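# Put one soap bar in each of three closed boxes

## Task

Finish with all three boxes upright, each holding a single bar of soap and covered by its lid; a box that is closed may contain no soap at all.

## Robot and tools

Robot: two arms, left_arm and right_arm, each with six revolute joints and a two-finger gripper. Do not read the names as image sides.

Frames: the scene frame has its origin at table-top height halfway between the arms' nominal bases, +z up, +x out over the table, and left_arm on the +y side. Calibrated bases in the scene frame: left_arm at (-0.046, +0.275, 0) m, quat_wxyz (+1.000, 0, 0, +0.012); right_arm at (-0.022, -0.322, 0) m, quat_wxyz (+1.000, 0, 0, -0.026). Both have +z as up. Each arm reports end_effector_position (m) and end_effector_quat_wxyz in its own base frame; fixed cameras and the table use the scene frame. The reported position is the point between the finger pads, roughly 1 cm short of the fingertips; fingers point along the gripper's +z and open along its y. Reported hand poses may be off by a few cm, more when reaching far.

Joint order, used in every row and every per-joint list: wrist pitch (joint4), waist (joint1), wrist roll (joint6), wrist yaw (joint5), elbow (joint3), shoulder (joint2). Stated ranges in rad: wrist pitch -1.693 to 1.571, waist -2.880 to 2.880, wrist roll -2.094 to 2.094, wrist yaw -1.571 to 1.571, elbow 0.000 to 3.019, shoulder 0.000 to 3.142. True ends may differ by up to 0.084 rad.

A row is one flat list of 14 numbers, each in [-1, 1], covering both arms even when one stays still: left_arm's six joint numbers in the order above plus its opening, then the same seven for right_arm. Joint numbers are scaled offsets, not poses: they are added to that arm's Joint targets as they stood when the action (or move) began, never to the previous row. One unit equals 1.83 rad for wrist pitch, 1.264 waist, 7.625 wrist roll, 6.358 wrist yaw, 1.276 elbow, 1.32 shoulder. So 0 for all six joints re-commands the current targets, and repeating a nonzero offset in a later action moves further. The opening number is absolute: +1 fully open, -1 shut; 0 is a real half-open command, so to keep a gripper as is, resend its present value (see Tool commands).

execute_actions(actions, cameras): actions is a list of actions; each action is a list of up to 15 rows, one per 1/30 s step, and a short action repeats its last row to fill 15 steps. Any action that would push a joint more than 0.084 rad beyond its range is rejected for both arms; if the first one fails, or any is malformed, the whole call is rejected. An empty list just reports state and images.

move(target, speed, blend, opening_speed, blocking, cameras): target is one 14-number row or a list of up to 15 rows, all offsets from the same starting Joint targets. Joints travel together on planned paths (grippers trace curves), lasting 0.5 to 10 s, with no avoidance of objects or the other arm. speed is rad/s for the joint with the most travel, 0.01 to 2, default 0.5, one value or one per target. blend (rad) rounds corners between listed targets; 0 stops at each. opening_speed (at least 0.2 per s on the -1..+1 scale) ramps the fingers; use a low value for squeezable items. Finger values of later targets are applied only after stopping there. blocking=false returns after about 0.5 s while it continues. The result adds a move: line: done, off_target (resting over 0.035 rad away), moving, held or fault, possibly limits=held, plus each lagging arm's worst joint and error.

wait(seconds 0 to 10) lets time pass holding commands. stop brakes a running move. zoom_image(camera, region [x0, y0, x1, y1] pixels, at most 504x504) enlarges part of the latest image. read_manual gives only licence text. finished_scene(scene 1 or 2) ends the scene irreversibly; call it only when the goal holds without the robot.

Cameras: cam_high and cam_low 896x504, cam_left_wrist and cam_right_wrist 672x504; cameras=[] returns none, unknown names invalidate the call.

Results: Joint positions (rad) and Joint velocities (rad/s) per arm in the joint order, then finger-pad gap in m (0.094 fully open); "within noise" means at rest. Joint targets are the base for your next offsets. Tool commands shows current gripper commands. grip_measured is the opening on the command scale; a firm grip reads a bit below the part's width, and no contact point is visible in it. grip_effort_nm is motor effort (negative closing) and is not pad force. Joint torques include arm weight; numbers 1 and 5 wrap at ±28 N m. Action calls also list joint positions at some steps. "joint sent to its limit" means a joint hit its real end; "joint command not followed" means the clearance check altered targets. Per step a joint's target may lead its measured angle only by a fixed amount, and targets that would shift a gripper over 110 mm are scaled back, so big changes need several actions.

Cautions: the scene keeps running while you think. Nothing may fall or be left off the table. Avoid drops, releasing moving items, slams, hard presses and any arm-arm collision, which can fail the scene. Close gently on soap. Loose or held items may get brief random pushes. Holding loads, stretching out or pushing against unreachable poses heats motors; MOTOR HOT warns near 85 °C and at 100 °C the arm goes limp for 30 to 60 s or more. To end a push, command targets back past the measured positions.

Each tool is called after ">>>" as name([rows], argument=value, ...), one row to a line, values as JSON.

## Session

>>> execute_actions(actions=[])

Scene clock: 0.00 s.
left_arm: end_effector_position=(+0.5905, -0.2707, +0.2097) grip_measured=+1.000 grip_effort_nm=n/a end_effector_quat_wxyz=(+0.442, -0.131, +0.873, +0.161) | right_arm: end_effector_position=(+0.1384, +0.3040, +0.3106) grip_measured=+1.000 grip_effort_nm=n/a end_effector_quat_wxyz=(+0.083, -0.601, +0.786, +0.123)
Joint names: [wrist pitch, waist, wrist roll, wrist yaw, elbow, shoulder]
Joint positions: left_arm=[-0.693 -0.629 -0.666 -0.848 1.484 1.795 0.094] | right_arm=[-1.458 1.064 -0.221 -0.157 1.194 1.054 0.094]
Joint velocities: within noise
Joint torques (N m): no reading
Motor temperatures (°C): left_arm=[31 32 31 29 29 32 33] | right_arm=[34 34 31 31 34 30 30]
Heat: left arm: hottest gripper 33 °C; right arm: hottest waist 34 °C.
Joint targets: left_arm=[-0.691 -0.629 -0.666 -0.848 1.507 1.800] | right_arm=[-1.457 1.064 -0.221 -0.157 1.218 1.057]
Tool commands: left_gripper/opening=+1.0 right_gripper/opening=+1.0

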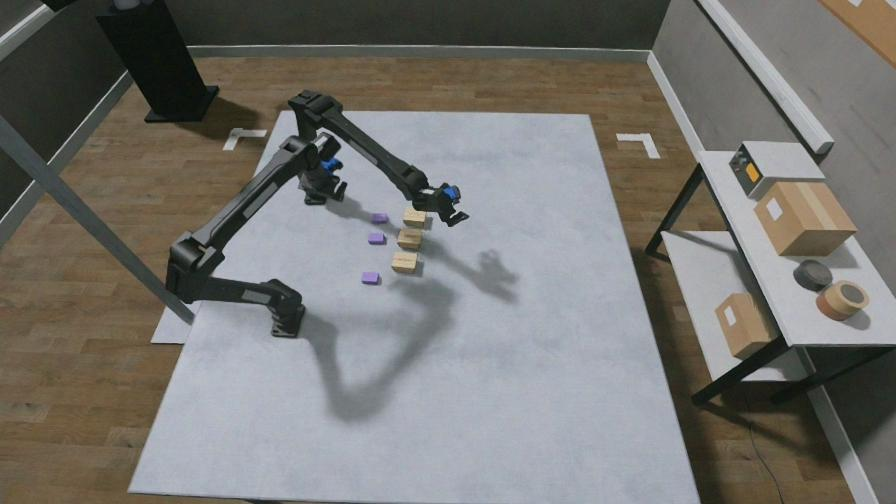

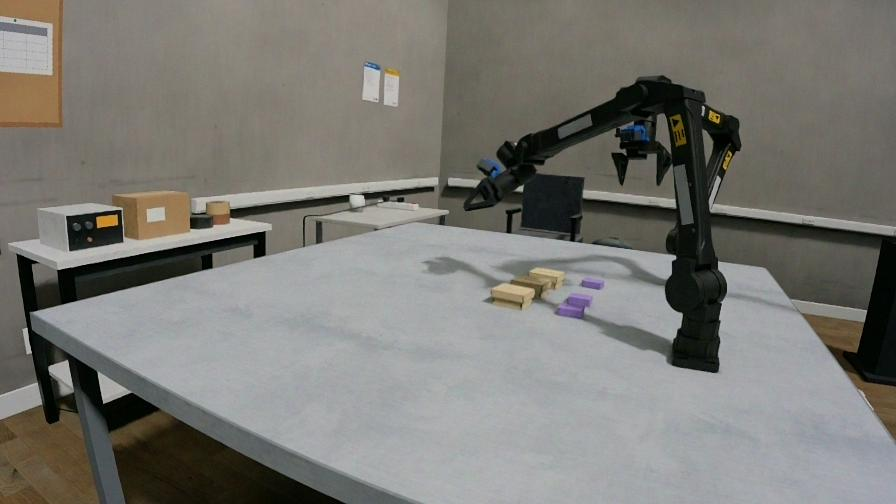

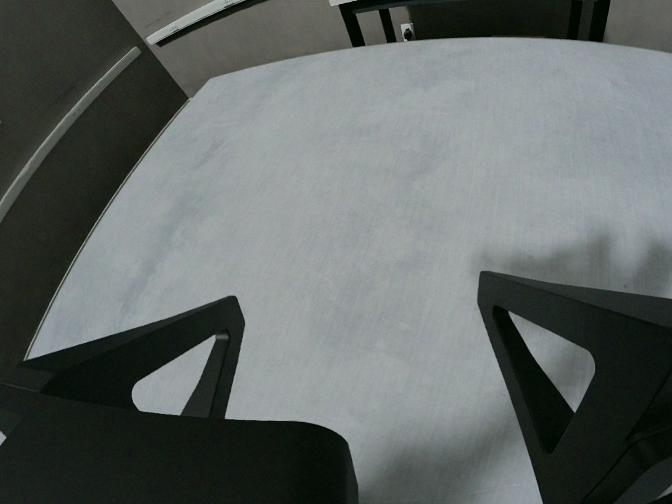

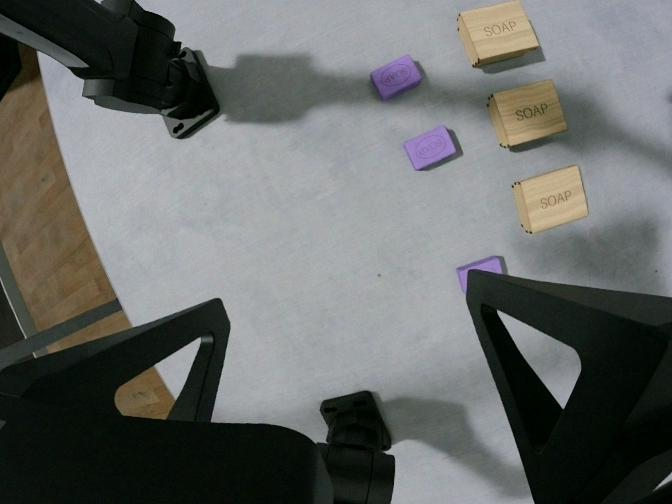

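>>> zoom_image(camera="cam_right_wrist", region=[360, 0, 640, 300])

>>> zoom_image(camera="cam_high", region=[340, 190, 480, 300])

>>> zoom_image(camera="cam_low", region=[460, 240, 640, 340])

Scaled by 1.680 from the camera's 672x504 image, which has a finer 960x720 frame.

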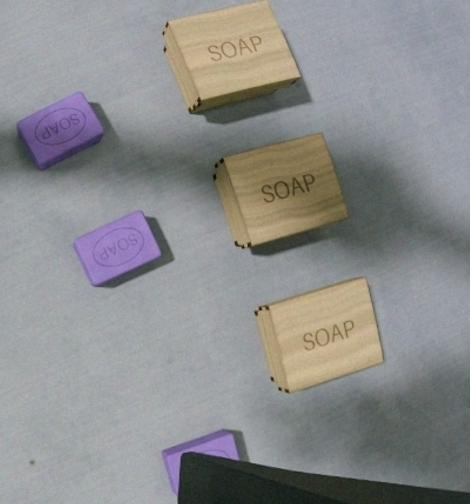

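Scaled by 3.600 from the camera's 896x504 image, which has a finer 1280x720 frame.

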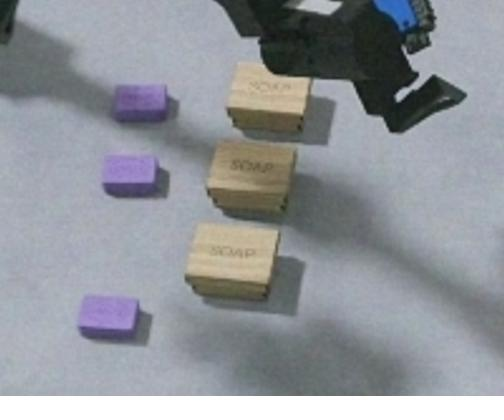

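Scaled by 2.800 from the camera's 896x504 image, which has a finer 1280x720 frame.

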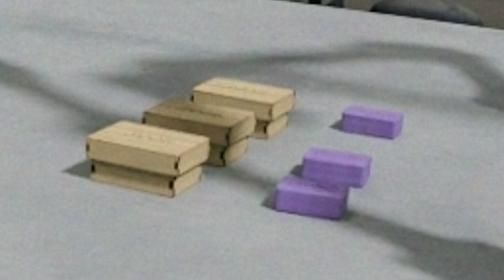

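>>> move(target=[0,0.9,0,0,0,0,1,0,0,0,0,0,0,1], speed=0.9, cameras=[])

>>> move(target=[0,0,0,0,0,0,1,-0.0863,-0.303,0.1183,0.0247,0.640,0.7076,1], speed=0.8)

>>> zoom_image(camera="cam_right_wrist", region=[80, 0, 584, 504])

Scene clock: 114.33 s.
left_arm: end_effector_position=(+0.4913, +0.4249, +0.2097) grip_measured=+1.000 grip_effort_nm=-0.017 end_effector_quat_wxyz=(+0.284, -0.582, +0.663, +0.374) | right_arm: end_effector_position=(+0.1384, +0.3040, +0.3106) grip_measured=+1.000 grip_effort_nm=-0.046 end_effector_quat_wxyz=(+0.083, -0.601, +0.786, +0.123)
Joint names: [wrist pitch, waist, wrist roll, wrist yaw, elbow, shoulder]
Joint positions: left_arm=[-0.693 0.514 -0.666 -0.848 1.484 1.795 0.094] | right_arm=[-1.458 1.064 -0.221 -0.157 1.194 1.054 0.094]
Joint velocities: within noise
Joint torques (N m): left_arm=[1.98 -1.96 -0.08 -0.53 12.94 -21.07] | right_arm=[0.9 0.09 0 -0.3 12.21 -6.01]
Motor temperatures (°C): left_arm=[30 31 30 29 40 37 31] | right_arm=[34 34 30 31 44 30 30]
Heat: left arm: hottest elbow 40 °C; right arm: hottest elbow 44 °C.
Joint targets: left_arm=[-0.691 0.509 -0.666 -0.848 1.507 1.800] | right_arm=[-1.457 1.064 -0.221 -0.157 1.218 1.057]
move: done
No camera images: "cameras" was empty.

Scene clock: 116.50 s.
left_arm: end_effector_position=(+0.4913, +0.4249, +0.2097) grip_measured=+1.000 grip_effort_nm=-0.012 end_effector_quat_wxyz=(+0.284, -0.582, +0.663, +0.374) | right_arm: end_effector_position=(+0.4741, +0.3796, +0.2032) grip_measured=+1.000 grip_effort_nm=-0.051 end_effector_quat_wxyz=(-0.017, -0.003, +1.000, -0.012)
Joint names: [wrist pitch, waist, wrist roll, wrist yaw, elbow, shoulder]
Joint positions: left_arm=[-0.693 0.514 -0.666 -0.848 1.484 1.795 0.094] | right_arm=[-1.608 0.676 0.669 -0.001 1.978 1.982 0.094]
Joint velocities: within noise
Joint torques (N m): left_arm=[1.96 -1.96 -0.08 -0.53 12.93 -20.95] | right_arm=[0.01 0.62 0.11 -0.07 14.49 -19.37]
Motor temperatures (°C): left_arm=[30 31 30 29 40 37 31] | right_arm=[34 34 30 31 44 30 30]
Heat: left arm: hottest elbow 40 °C; right arm: hottest elbow 44 °C.
Joint targets: left_arm=[-0.691 0.509 -0.666 -0.848 1.507 1.800] | right_arm=[-1.615 0.681 0.681 0.000 2.034 1.990]
move: off_target (right_arm); right_arm: the elbow is farthest, 0.057 rad from its target

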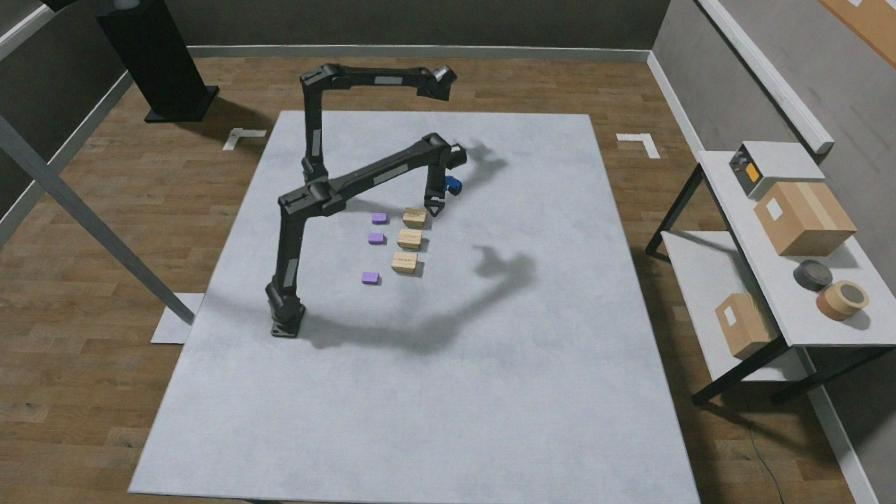

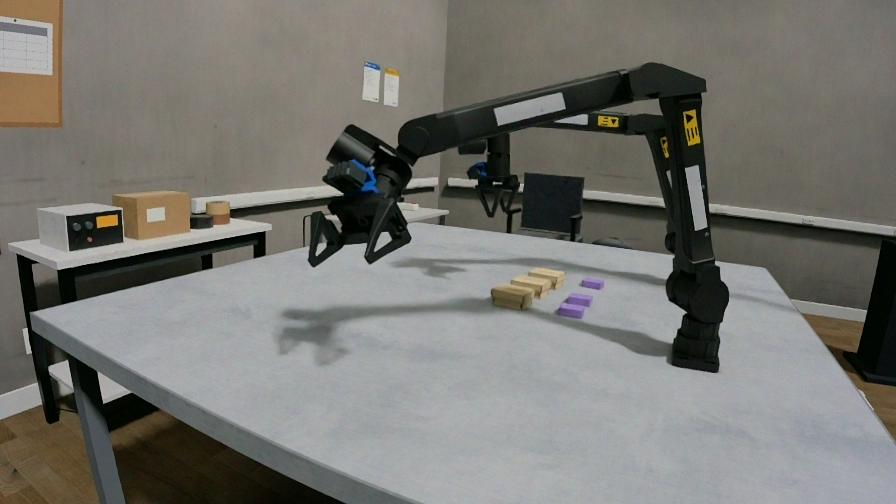

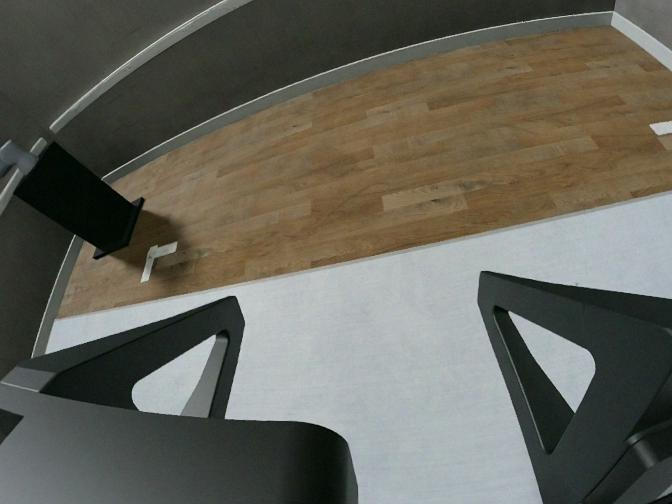

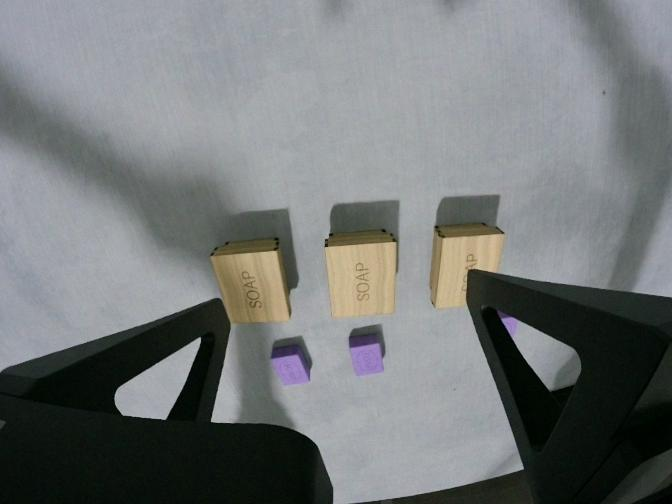

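Scaled by 1.000.

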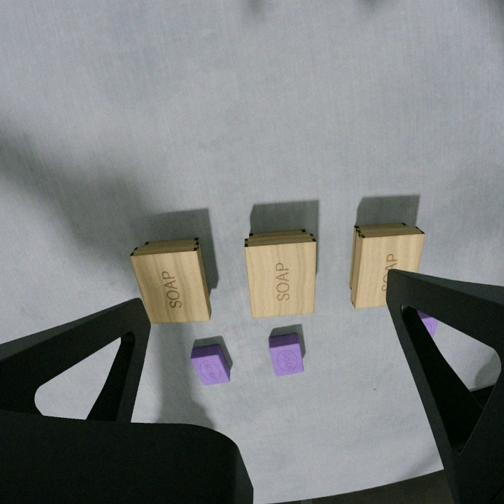

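>>> move(target=[0,0,0,0,0,0,1,0.1923,0.0609,0.0228,0,-0.373,-0.124,1], cameras=["cam_right_wrist"])

>>> zoom_image(camera="cam_right_wrist", region=[150, 150, 530, 435])

Scene clock: 184.97 s.
left_arm: end_effector_position=(+0.4913, +0.4249, +0.2097) grip_measured=+1.000 grip_effort_nm=-0.007 end_effector_quat_wxyz=(+0.284, -0.582, +0.663, +0.374) | right_arm: end_effector_position=(+0.4125, +0.3854, +0.1306) grip_measured=+1.000 grip_effort_nm=-0.051 end_effector_quat_wxyz=(+0.010, +0.045, +0.999, +0.012)
Joint names: [wrist pitch, waist, wrist roll, wrist yaw, elbow, shoulder]
Joint positions: left_arm=[-0.693 0.514 -0.666 -0.848 1.484 1.795 0.094] | right_arm=[-1.272 0.752 0.843 -0.001 1.574 1.841 0.094]
Joint velocities: within noise
Joint torques (N m): left_arm=[1.98 -1.96 -0.08 -0.53 12.94 -21.01] | right_arm=[0.81 0.62 0.07 -0.07 8.2 -19.14]
Motor temperatures (°C): left_arm=[30 31 30 29 42 38 30] | right_arm=[33 34 29 30 51 35 30]
Heat: left arm: hottest elbow 42 °C; right arm: hottest elbow 51 °C.
Joint targets: left_arm=[-0.691 0.509 -0.666 -0.848 1.507 1.800] | right_arm=[-1.263 0.758 0.855 0.000 1.558 1.827]
move: done
Images, in order (width x height): cam_right_wrist 672x504.

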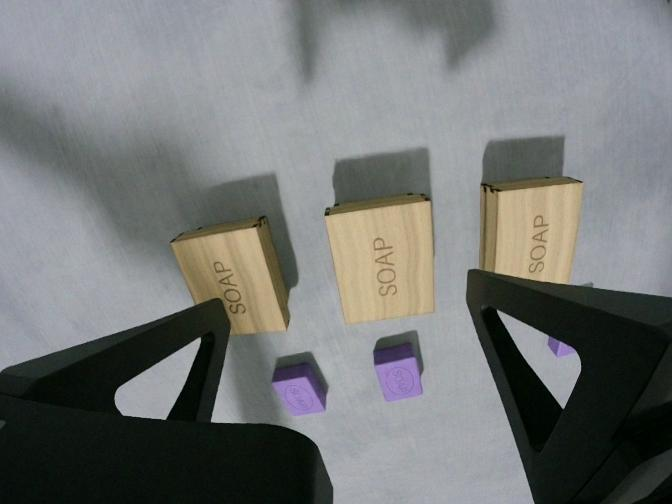

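Scaled by 1.326 from the camera's 672x504 image, which has a finer 960x720 frame.

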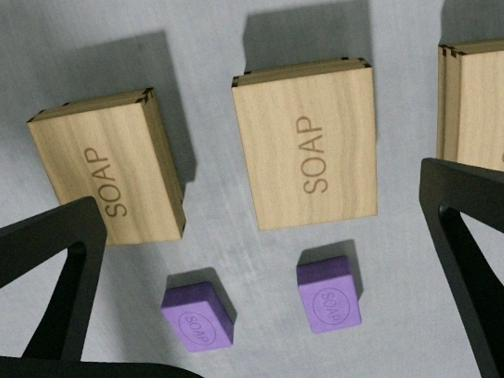

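>>> move(target=[0,0,0,0,0,0,1,0.0563,0.003,0,0,-0.0964,0.008,1], cameras=["cam_right_wrist"])

Scene clock: 219.33 s.
left_arm: end_effector_position=(+0.4913, +0.4249, +0.2097) grip_measured=+1.000 grip_effort_nm=-0.012 end_effector_quat_wxyz=(+0.284, -0.582, +0.663, +0.374) | right_arm: end_effector_position=(+0.3962, +0.3725, +0.0875) grip_measured=+1.000 grip_effort_nm=-0.046 end_effector_quat_wxyz=(+0.004, +0.044, +0.999, +0.005)
Joint names: [wrist pitch, waist, wrist roll, wrist yaw, elbow, shoulder]
Joint positions: left_arm=[-0.693 0.514 -0.666 -0.848 1.484 1.795 0.094] | right_arm=[-1.169 0.755 0.843 -0.001 1.449 1.837 0.094]
Joint velocities: within noise
Joint torques (N m): left_arm=[1.96 -1.96 -0.08 -0.53 12.93 -21.01] | right_arm=[0.69 0.73 0.11 -0.06 7.92 -17.32]
Motor temperatures (°C): left_arm=[30 31 29 29 43 38 30] | right_arm=[33 34 29 30 46 37 30]
Heat: left arm: hottest elbow 43 °C; right arm: hottest elbow 46 °C.
Joint targets: left_arm=[-0.691 0.509 -0.666 -0.848 1.507 1.800] | right_arm=[-1.160 0.762 0.855 0.000 1.435 1.837]
move: done
Images, in order (width x height): cam_right_wrist 672x504.

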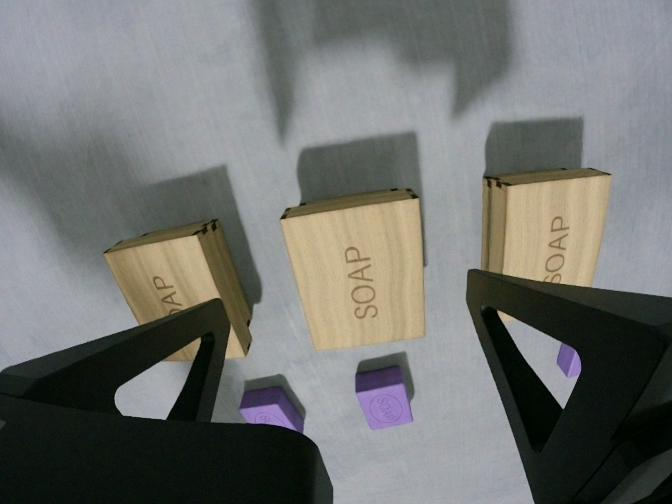

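>>> move(target=[0,0,0,0,0,0,1,0.0639,-0.0016,0,0,-0.0588,0.0432,1], cameras=["cam_right_wrist","cam_low"], speed=0.15)

>>> zoom_image(camera="cam_low", region=[440, 200, 640, 340])

Scene clock: 236.60 s.
left_arm: end_effector_position=(+0.4913, +0.4249, +0.2097) grip_measured=+1.000 grip_effort_nm=-0.012 end_effector_quat_wxyz=(+0.284, -0.582, +0.663, +0.374) | right_arm: end_effector_position=(+0.3927, +0.3692, +0.0435) grip_measured=+1.000 grip_effort_nm=-0.046 end_effector_quat_wxyz=(+0.006, +0.044, +0.999, +0.008)
Joint names: [wrist pitch, waist, wrist roll, wrist yaw, elbow, shoulder]
Joint positions: left_arm=[-0.693 0.514 -0.666 -0.848 1.484 1.795 0.094] | right_arm=[-1.052 0.755 0.843 -0.001 1.372 1.871 0.094]
Joint velocities: within noise
Joint torques (N m): left_arm=[1.98 -2.02 -0.08 -0.53 12.93 -21.01] | right_arm=[0.79 0.56 0.12 -0.06 7.6 -15.62]
Motor temperatures (°C): left_arm=[29 31 29 29 44 38 30] | right_arm=[33 34 29 30 45 36 30]
Heat: left arm: hottest elbow 44 °C; right arm: hottest elbow 45 °C.
Joint targets: left_arm=[-0.691 0.509 -0.666 -0.848 1.507 1.800] | right_arm=[-1.043 0.760 0.854 0.000 1.360 1.894]
move: done
Images, in order (width x height): cam_low 896x504, cam_right_wrist 672x504.

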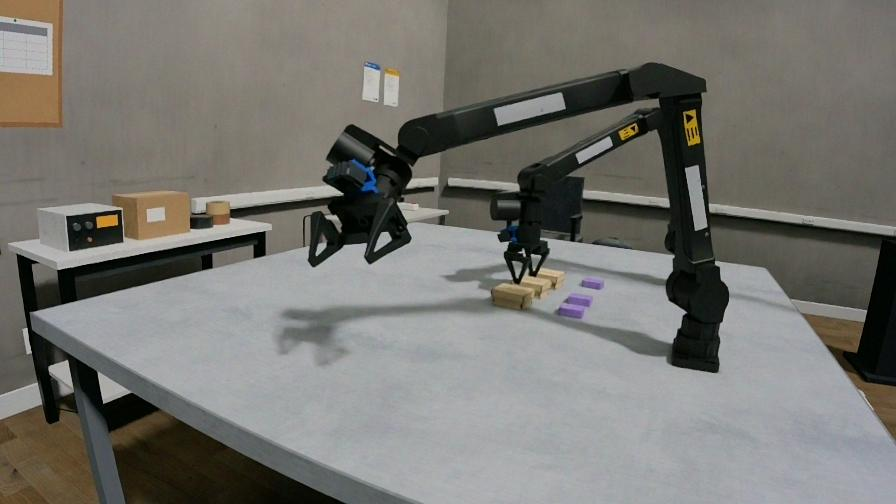

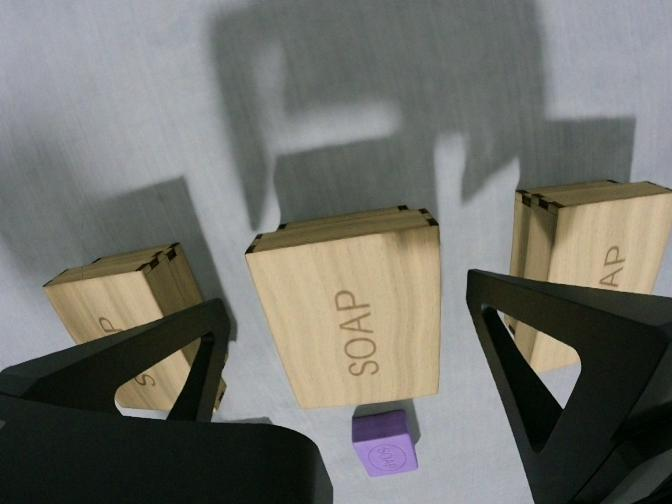

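Scaled by 2.520 from the camera's 896x504 image, which has a finer 1280x720 frame.

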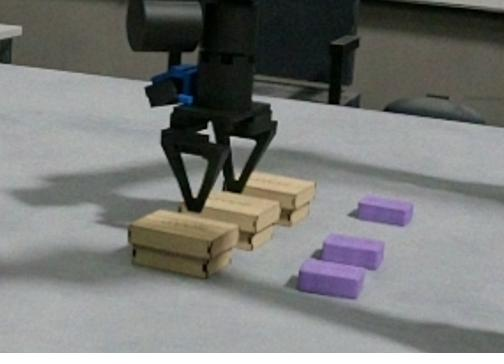

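>>> move(target=[0,0,0,0,0,0,1,0.0022,0.0079,0.0013,0,-0.0102,0.0083,1], cameras=["cam_right_wrist"], speed=0.15)

Scene clock: 255.53 s.
left_arm: end_effector_position=(+0.4913, +0.4249, +0.2097) grip_measured=+1.000 grip_effort_nm=-0.017 end_effector_quat_wxyz=(+0.284, -0.582, +0.663, +0.374) | right_arm: end_effector_position=(+0.3865, +0.3692, +0.0361) grip_measured=+1.000 grip_effort_nm=-0.051 end_effector_quat_wxyz=(+0.001, +0.045, +0.999, +0.002)
Joint names: [wrist pitch, waist, wrist roll, wrist yaw, elbow, shoulder]
Joint positions: left_arm=[-0.693 0.514 -0.666 -0.848 1.484 1.795 0.094] | right_arm=[-1.048 0.763 0.852 -0.001 1.361 1.878 0.094]
Joint velocities: within noise
Joint torques (N m): left_arm=[1.98 -2.02 -0.08 -0.53 12.93 -21.01] | right_arm=[0.88 0.67 0.13 -0.07 7.35 -15.5]
Motor temperatures (°C): left_arm=[29 31 29 29 44 38 30] | right_arm=[33 34 29 30 42 35 30]
Heat: left arm: hottest elbow 44 °C; right arm: hottest elbow 42 °C.
Joint targets: left_arm=[-0.691 0.509 -0.666 -0.848 1.507 1.800] | right_arm=[-1.039 0.770 0.864 0.000 1.347 1.905]
move: done
Images, in order (width x height): cam_right_wrist 672x504.

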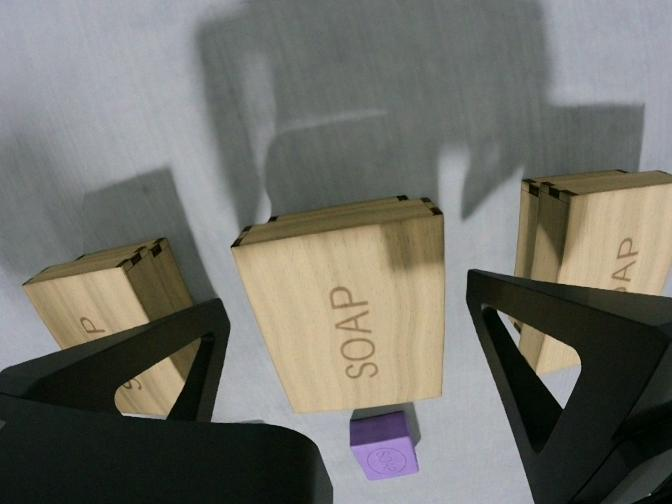

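>>> move(target=[0,0,0,0,0,0,1,0,0,0,0,0,0,0.2], cameras=["cam_right_wrist"], opening_speed=0.5)

Scene clock: 267.67 s.
left_arm: end_effector_position=(+0.4913, +0.4249, +0.2097) grip_measured=+1.000 grip_effort_nm=-0.017 end_effector_quat_wxyz=(+0.284, -0.582, +0.663, +0.374) | right_arm: end_effector_position=(+0.3866, +0.3692, +0.0361) grip_measured=+0.363 grip_effort_nm=-1.053 end_effector_quat_wxyz=(+0.002, +0.045, +0.999, +0.002)
Joint names: [wrist pitch, waist, wrist roll, wrist yaw, elbow, shoulder]
Joint positions: left_arm=[-0.693 0.514 -0.666 -0.848 1.484 1.795 0.094] | right_arm=[-1.048 0.763 0.853 -0.001 1.361 1.878 0.064]
Joint velocities: left_arm=[within noise] | right_arm=[0.012 -0.005 -0.007 0.037 -0.017 -0.044 0.001]
Joint torques (N m): left_arm=[1.96 -1.96 -0.09 -0.53 12.93 -21.01] | right_arm=[0.69 0.73 0.11 -0.08 7.34 -15.15]
Motor temperatures (°C): left_arm=[29 31 29 29 44 38 30] | right_arm=[33 34 29 30 42 36 30]
Heat: left arm: hottest elbow 44 °C; right arm: hottest elbow 42 °C.
Joint targets: left_arm=[-0.691 0.509 -0.666 -0.848 1.507 1.800] | right_arm=[-1.039 0.770 0.864 0.000 1.347 1.905]
move: done
Images, in order (width x height): cam_right_wrist 672x504.

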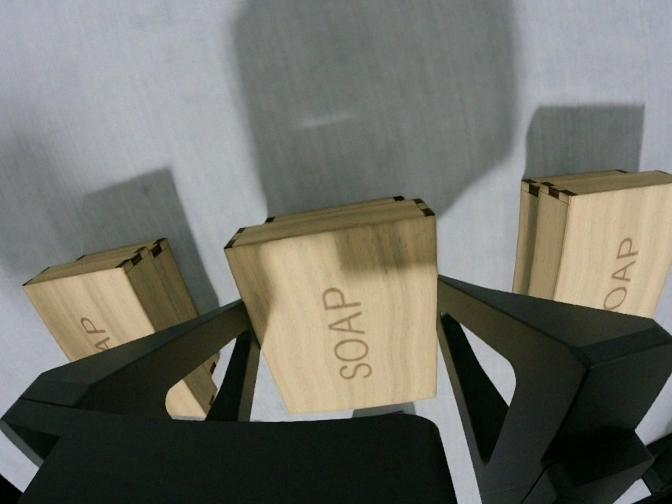

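>>> move(target=[0,0,0,0,0,0,1,-0.068,0,0,0,0.061,-0.057,0.2], cameras=["cam_right_wrist","cam_low","cam_high"], speed=0.15)

>>> zoom_image(camera="cam_low", region=[440, 200, 640, 340])

>>> zoom_image(camera="cam_high", region=[340, 170, 480, 300])

Scene clock: 282.37 s.
left_arm: end_effector_position=(+0.4913, +0.4249, +0.2097) grip_measured=+1.000 grip_effort_nm=-0.012 end_effector_quat_wxyz=(+0.284, -0.582, +0.663, +0.374) | right_arm: end_effector_position=(+0.3734, +0.3566, +0.0596) grip_measured=+0.361 grip_effort_nm=-1.072 end_effector_quat_wxyz=(-0.019, +0.045, +0.999, -0.019)
Joint names: [wrist pitch, waist, wrist roll, wrist yaw, elbow, shoulder]
Joint positions: left_arm=[-0.693 0.514 -0.666 -0.848 1.484 1.795 0.094] | right_arm=[-1.156 0.763 0.854 -0.001 1.373 1.841 0.064]
Joint velocities: within noise
Joint torques (N m): left_arm=[1.96 -1.96 -0.08 -0.53 12.93 -21.07] | right_arm=[0.06 0.73 0.11 -0.09 12.89 -17.26]
Motor temperatures (°C): left_arm=[29 31 29 29 44 39 30] | right_arm=[33 34 29 30 41 36 31]
Heat: left arm: hottest elbow 44 °C; right arm: hottest elbow 41 °C.
Joint targets: left_arm=[-0.691 0.509 -0.666 -0.848 1.507 1.800] | right_arm=[-1.163 0.770 0.864 0.000 1.425 1.830]
move: off_target (right_arm); right_arm: the elbow is farthest, 0.052 rad from its target
Images, in order (width x height): cam_high 896x504, cam_low 896x504, cam_right_wrist 672x504.

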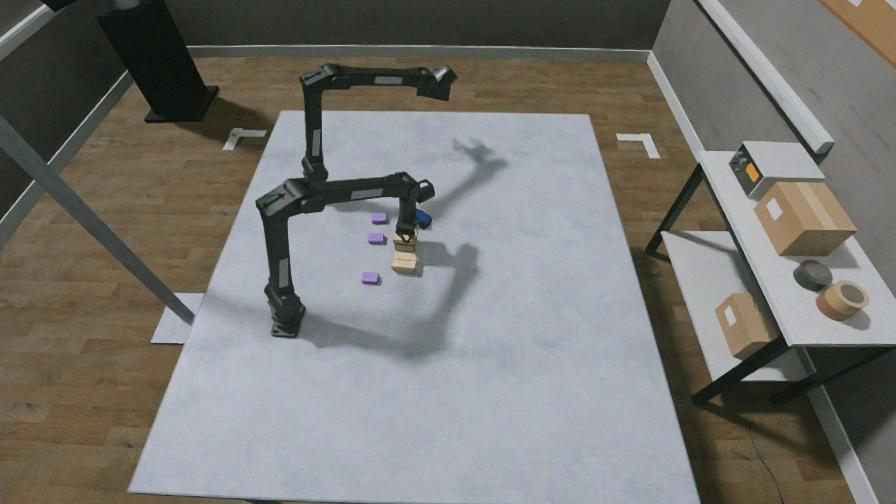

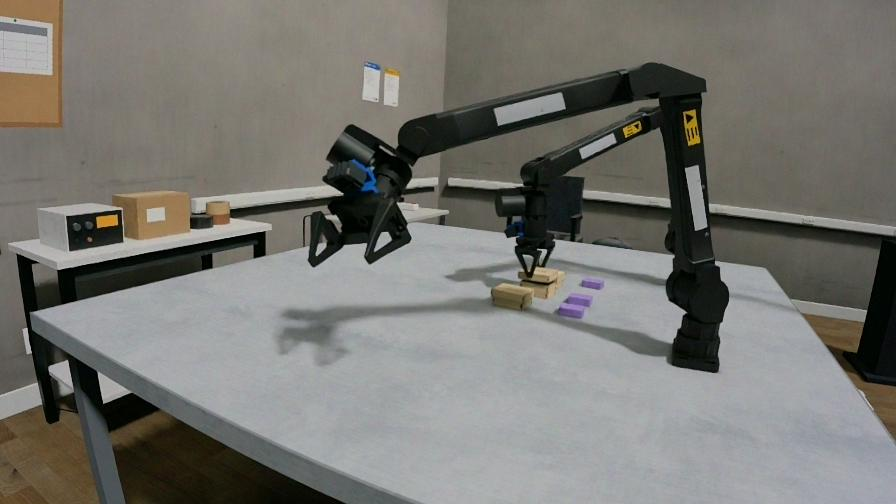

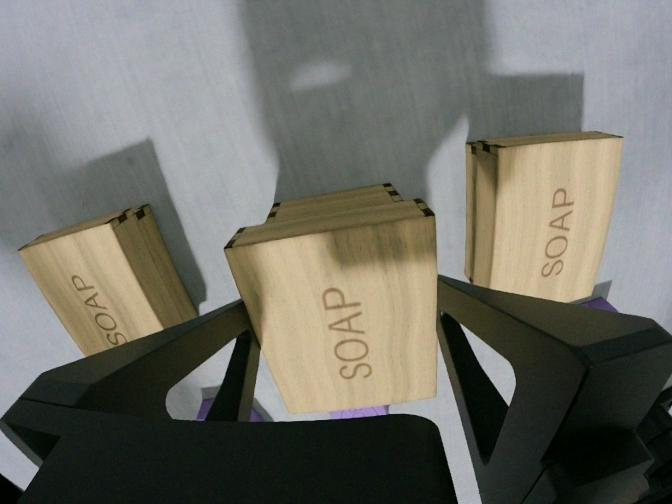

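Scaled by 2.520 from the camera's 896x504 image, which has a finer 1280x720 frame.

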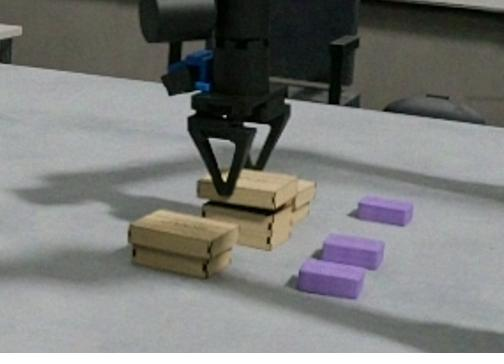

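Scaled by 3.600 from the camera's 896x504 image, which has a finer 1280x720 frame.

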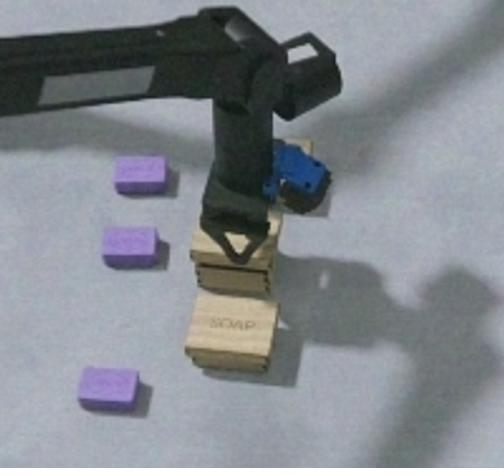

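>>> move(target=[0,0,0,0,0,0,1,-0.0284,0,0,0,0.0627,-0.0227,0.2], cameras=["cam_right_wrist","cam_low","cam_high"], speed=0.2)

>>> zoom_image(camera="cam_low", region=[440, 200, 640, 340])

Scene clock: 295.67 s.
left_arm: end_effector_position=(+0.4913, +0.4249, +0.2097) grip_measured=+1.000 grip_effort_nm=-0.012 end_effector_quat_wxyz=(+0.284, -0.582, +0.663, +0.374) | right_arm: end_effector_position=(+0.3883, +0.3708, +0.1047) grip_measured=+0.361 grip_effort_nm=-1.077 end_effector_quat_wxyz=(+0.003, +0.045, +0.999, +0.004)
Joint names: [wrist pitch, waist, wrist roll, wrist yaw, elbow, shoulder]
Joint positions: left_arm=[-0.693 0.514 -0.666 -0.848 1.484 1.795 0.094] | right_arm=[-1.208 0.763 0.854 -0.001 1.453 1.807 0.064]
Joint velocities: within noise
Joint torques (N m): left_arm=[1.96 -1.96 -0.08 -0.53 12.94 -21.01] | right_arm=[0.06 0.73 0.11 -0.09 13.55 -17.49]
Motor temperatures (°C): left_arm=[29 31 29 29 45 39 30] | right_arm=[33 34 29 30 42 37 31]
Heat: left arm: hottest elbow 45 °C; right arm: hottest elbow 42 °C.
Joint targets: left_arm=[-0.691 0.509 -0.666 -0.848 1.507 1.800] | right_arm=[-1.216 0.770 0.864 0.000 1.505 1.800]
move: off_target (right_arm); right_arm: the elbow is farthest, 0.052 rad from its target
Images, in order (width x height): cam_high 896x504, cam_low 896x504, cam_right_wrist 672x504.

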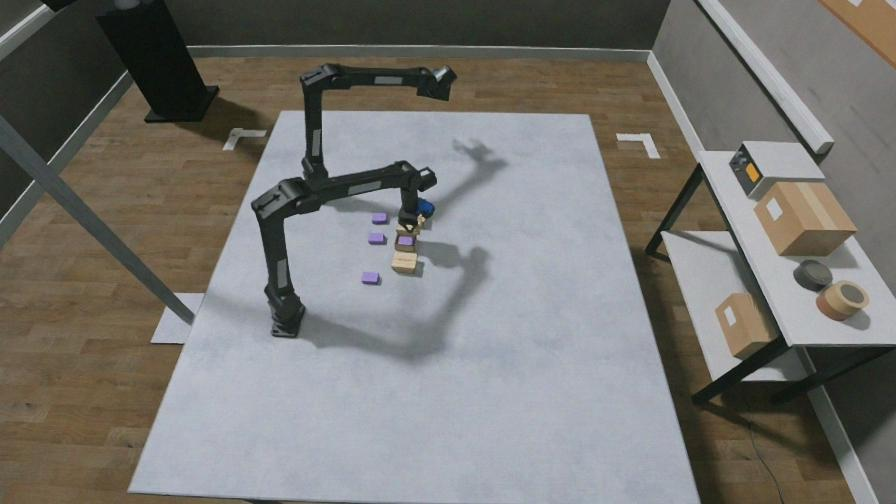

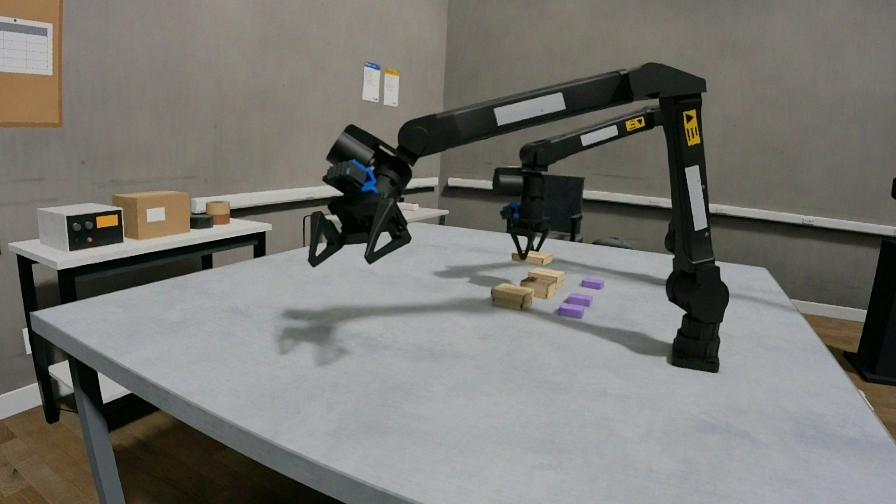

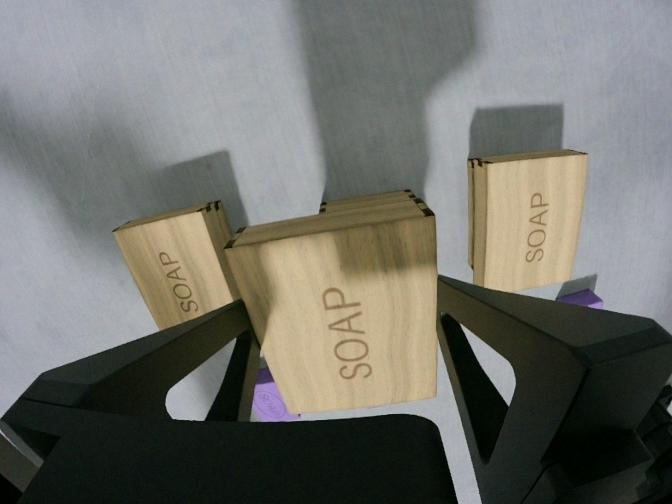

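Scaled by 2.520 from the camera's 896x504 image, which has a finer 1280x720 frame.

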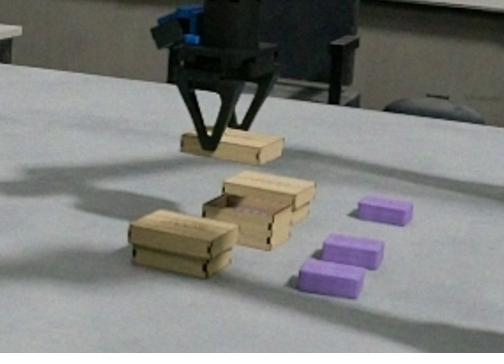

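>>> zoom_image(camera="cam_high", region=[380, 200, 440, 280])

Scaled by 6.300 from the camera's 896x504 image, which has a finer 1280x720 frame.

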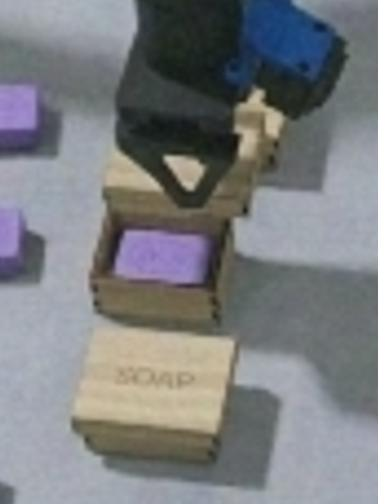

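>>> move(target=[0,0,0,0,0,0,1,-0.0787,-0.140,-0.0228,0,0.325,0.2197,0.2], cameras=["cam_right_wrist","cam_high"], speed=0.4)

>>> zoom_image(camera="cam_high", region=[370, 190, 450, 280])

Scene clock: 324.33 s.
left_arm: end_effector_position=(+0.4913, +0.4249, +0.2097) grip_measured=+1.000 grip_effort_nm=-0.007 end_effector_quat_wxyz=(+0.284, -0.582, +0.663, +0.374) | right_arm: end_effector_position=(+0.5287, +0.3563, +0.1099) grip_measured=+0.361 grip_effort_nm=-1.072 end_effector_quat_wxyz=(+0.006, +0.055, +0.998, +0.005)
Joint names: [wrist pitch, waist, wrist roll, wrist yaw, elbow, shoulder]
Joint positions: left_arm=[-0.693 0.514 -0.666 -0.848 1.484 1.795 0.094] | right_arm=[-1.352 0.593 0.703 -0.001 1.856 2.06 0.064]
Joint velocities: within noise
Joint torques (N m): left_arm=[1.98 -1.96 -0.09 -0.53 12.94 -21.07] | right_arm=[0.14 0.09 -0.09 -0.09 14.94 -18.61]
Motor temperatures (°C): left_arm=[29 31 29 29 45 39 30] | right_arm=[33 34 29 30 47 36 31]
Heat: left arm: hottest elbow 45 °C; right arm: hottest elbow 47 °C.
Joint targets: left_arm=[-0.691 0.509 -0.666 -0.848 1.507 1.800] | right_arm=[-1.360 0.593 0.691 0.000 1.920 2.090]
move: off_target (right_arm); right_arm: the elbow is farthest, 0.063 rad from its target
Images, in order (width x height): cam_high 896x504, cam_right_wrist 672x504.

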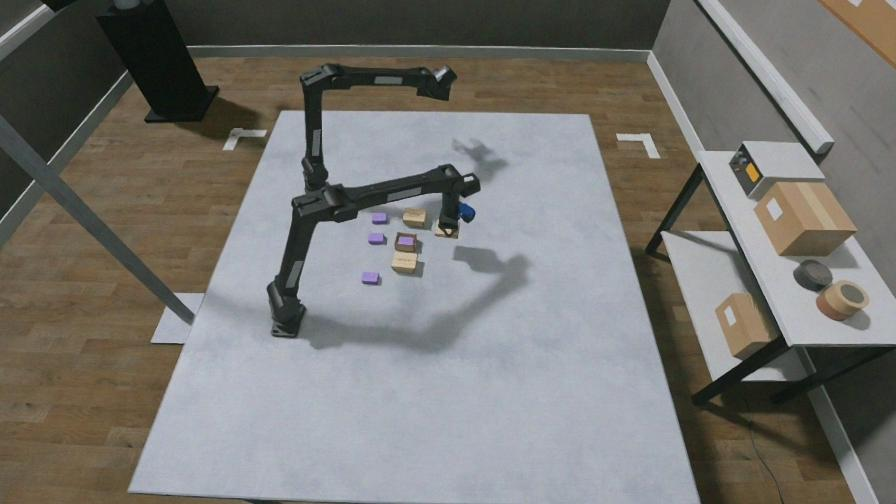

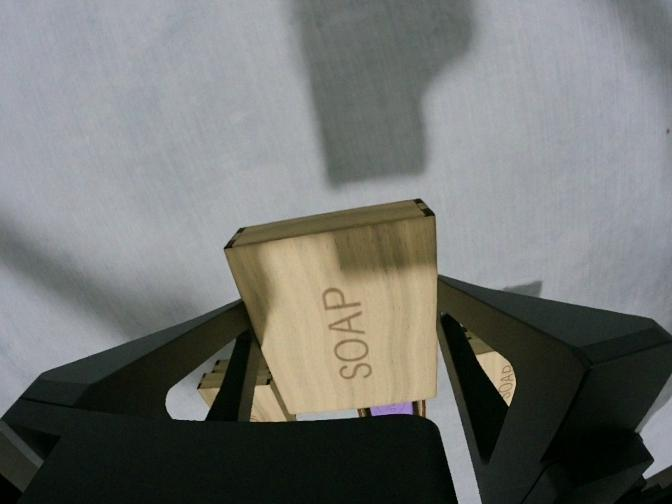

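Scaled by 5.600 from the camera's 896x504 image, which has a finer 1280x720 frame.

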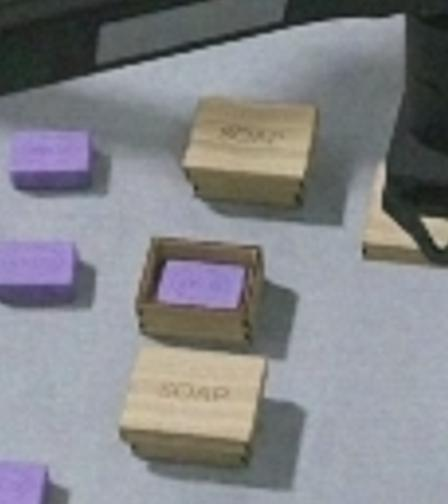

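>>> move(target=[0,0,0,0,0,0,1,0.1257,0.140,0.0228,0,-0.4545,-0.2364,0.2], cameras=["cam_right_wrist","cam_low"], speed=0.4)

>>> zoom_image(camera="cam_right_wrist", region=[200, 120, 460, 300])

>>> zoom_image(camera="cam_low", region=[440, 200, 640, 340])

Scene clock: 384.60 s.
left_arm: end_effector_position=(+0.4913, +0.4249, +0.2097) grip_measured=+1.000 grip_effort_nm=-0.007 end_effector_quat_wxyz=(+0.284, -0.582, +0.663, +0.374) | right_arm: end_effector_position=(+0.3718, +0.3575, +0.0766) grip_measured=+0.361 grip_effort_nm=-1.072 end_effector_quat_wxyz=(-0.003, +0.043, +0.999, -0.002)
Joint names: [wrist pitch, waist, wrist roll, wrist yaw, elbow, shoulder]
Joint positions: left_arm=[-0.693 0.514 -0.666 -0.848 1.484 1.795 0.094] | right_arm=[-1.138 0.766 0.852 -0.001 1.354 1.793 0.064]
Joint velocities: within noise
Joint torques (N m): left_arm=[1.98 -2.02 -0.08 -0.53 12.94 -21.01] | right_arm=[0.69 0.38 0.11 -0.09 7.64 -17.61]
Motor temperatures (°C): left_arm=[29 30 29 29 46 39 29] | right_arm=[32 34 29 30 51 38 32]
Heat: left arm: hottest elbow 46 °C; right arm: hottest elbow 51 °C.
Joint targets: left_arm=[-0.691 0.509 -0.666 -0.848 1.507 1.800] | right_arm=[-1.129 0.770 0.864 0.000 1.340 1.778]
move: done
Images, in order (width x height): cam_low 896x504, cam_right_wrist 672x504.

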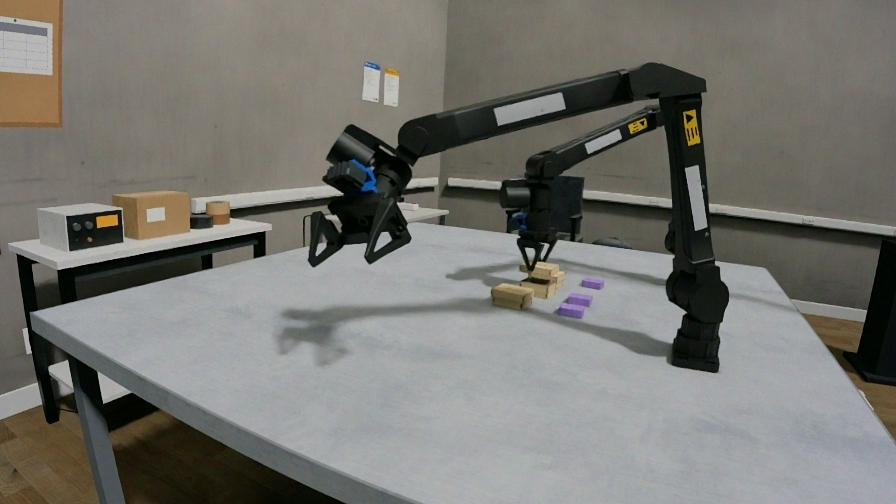

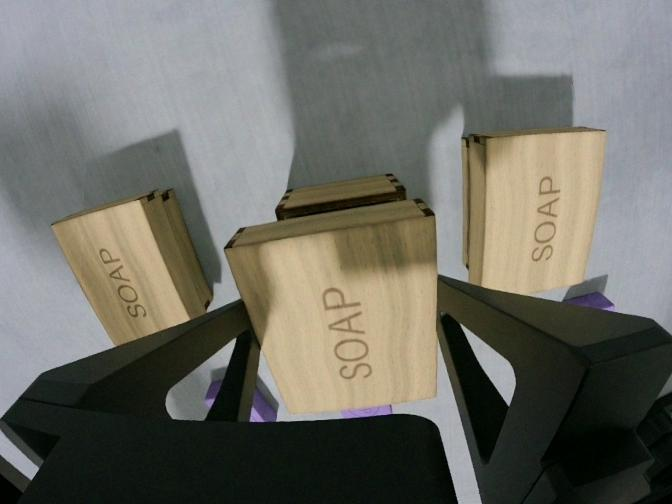

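Scaled by 1.938 from the camera's 672x504 image, which has a finer 960x720 frame.

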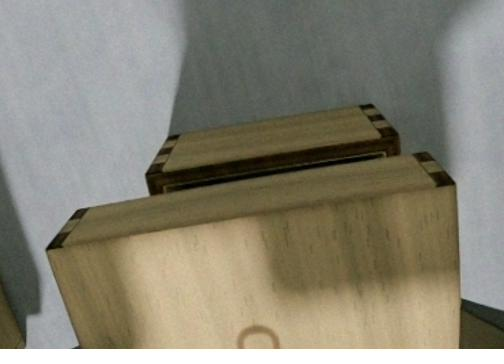

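Scaled by 2.520 from the camera's 896x504 image, which has a finer 1280x720 frame.

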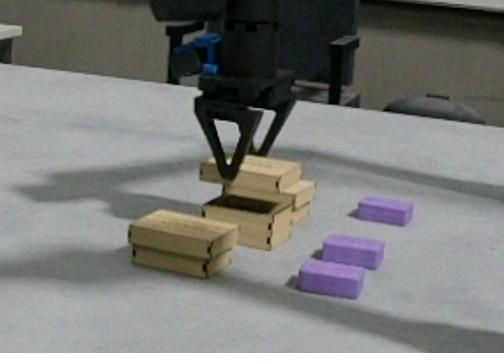

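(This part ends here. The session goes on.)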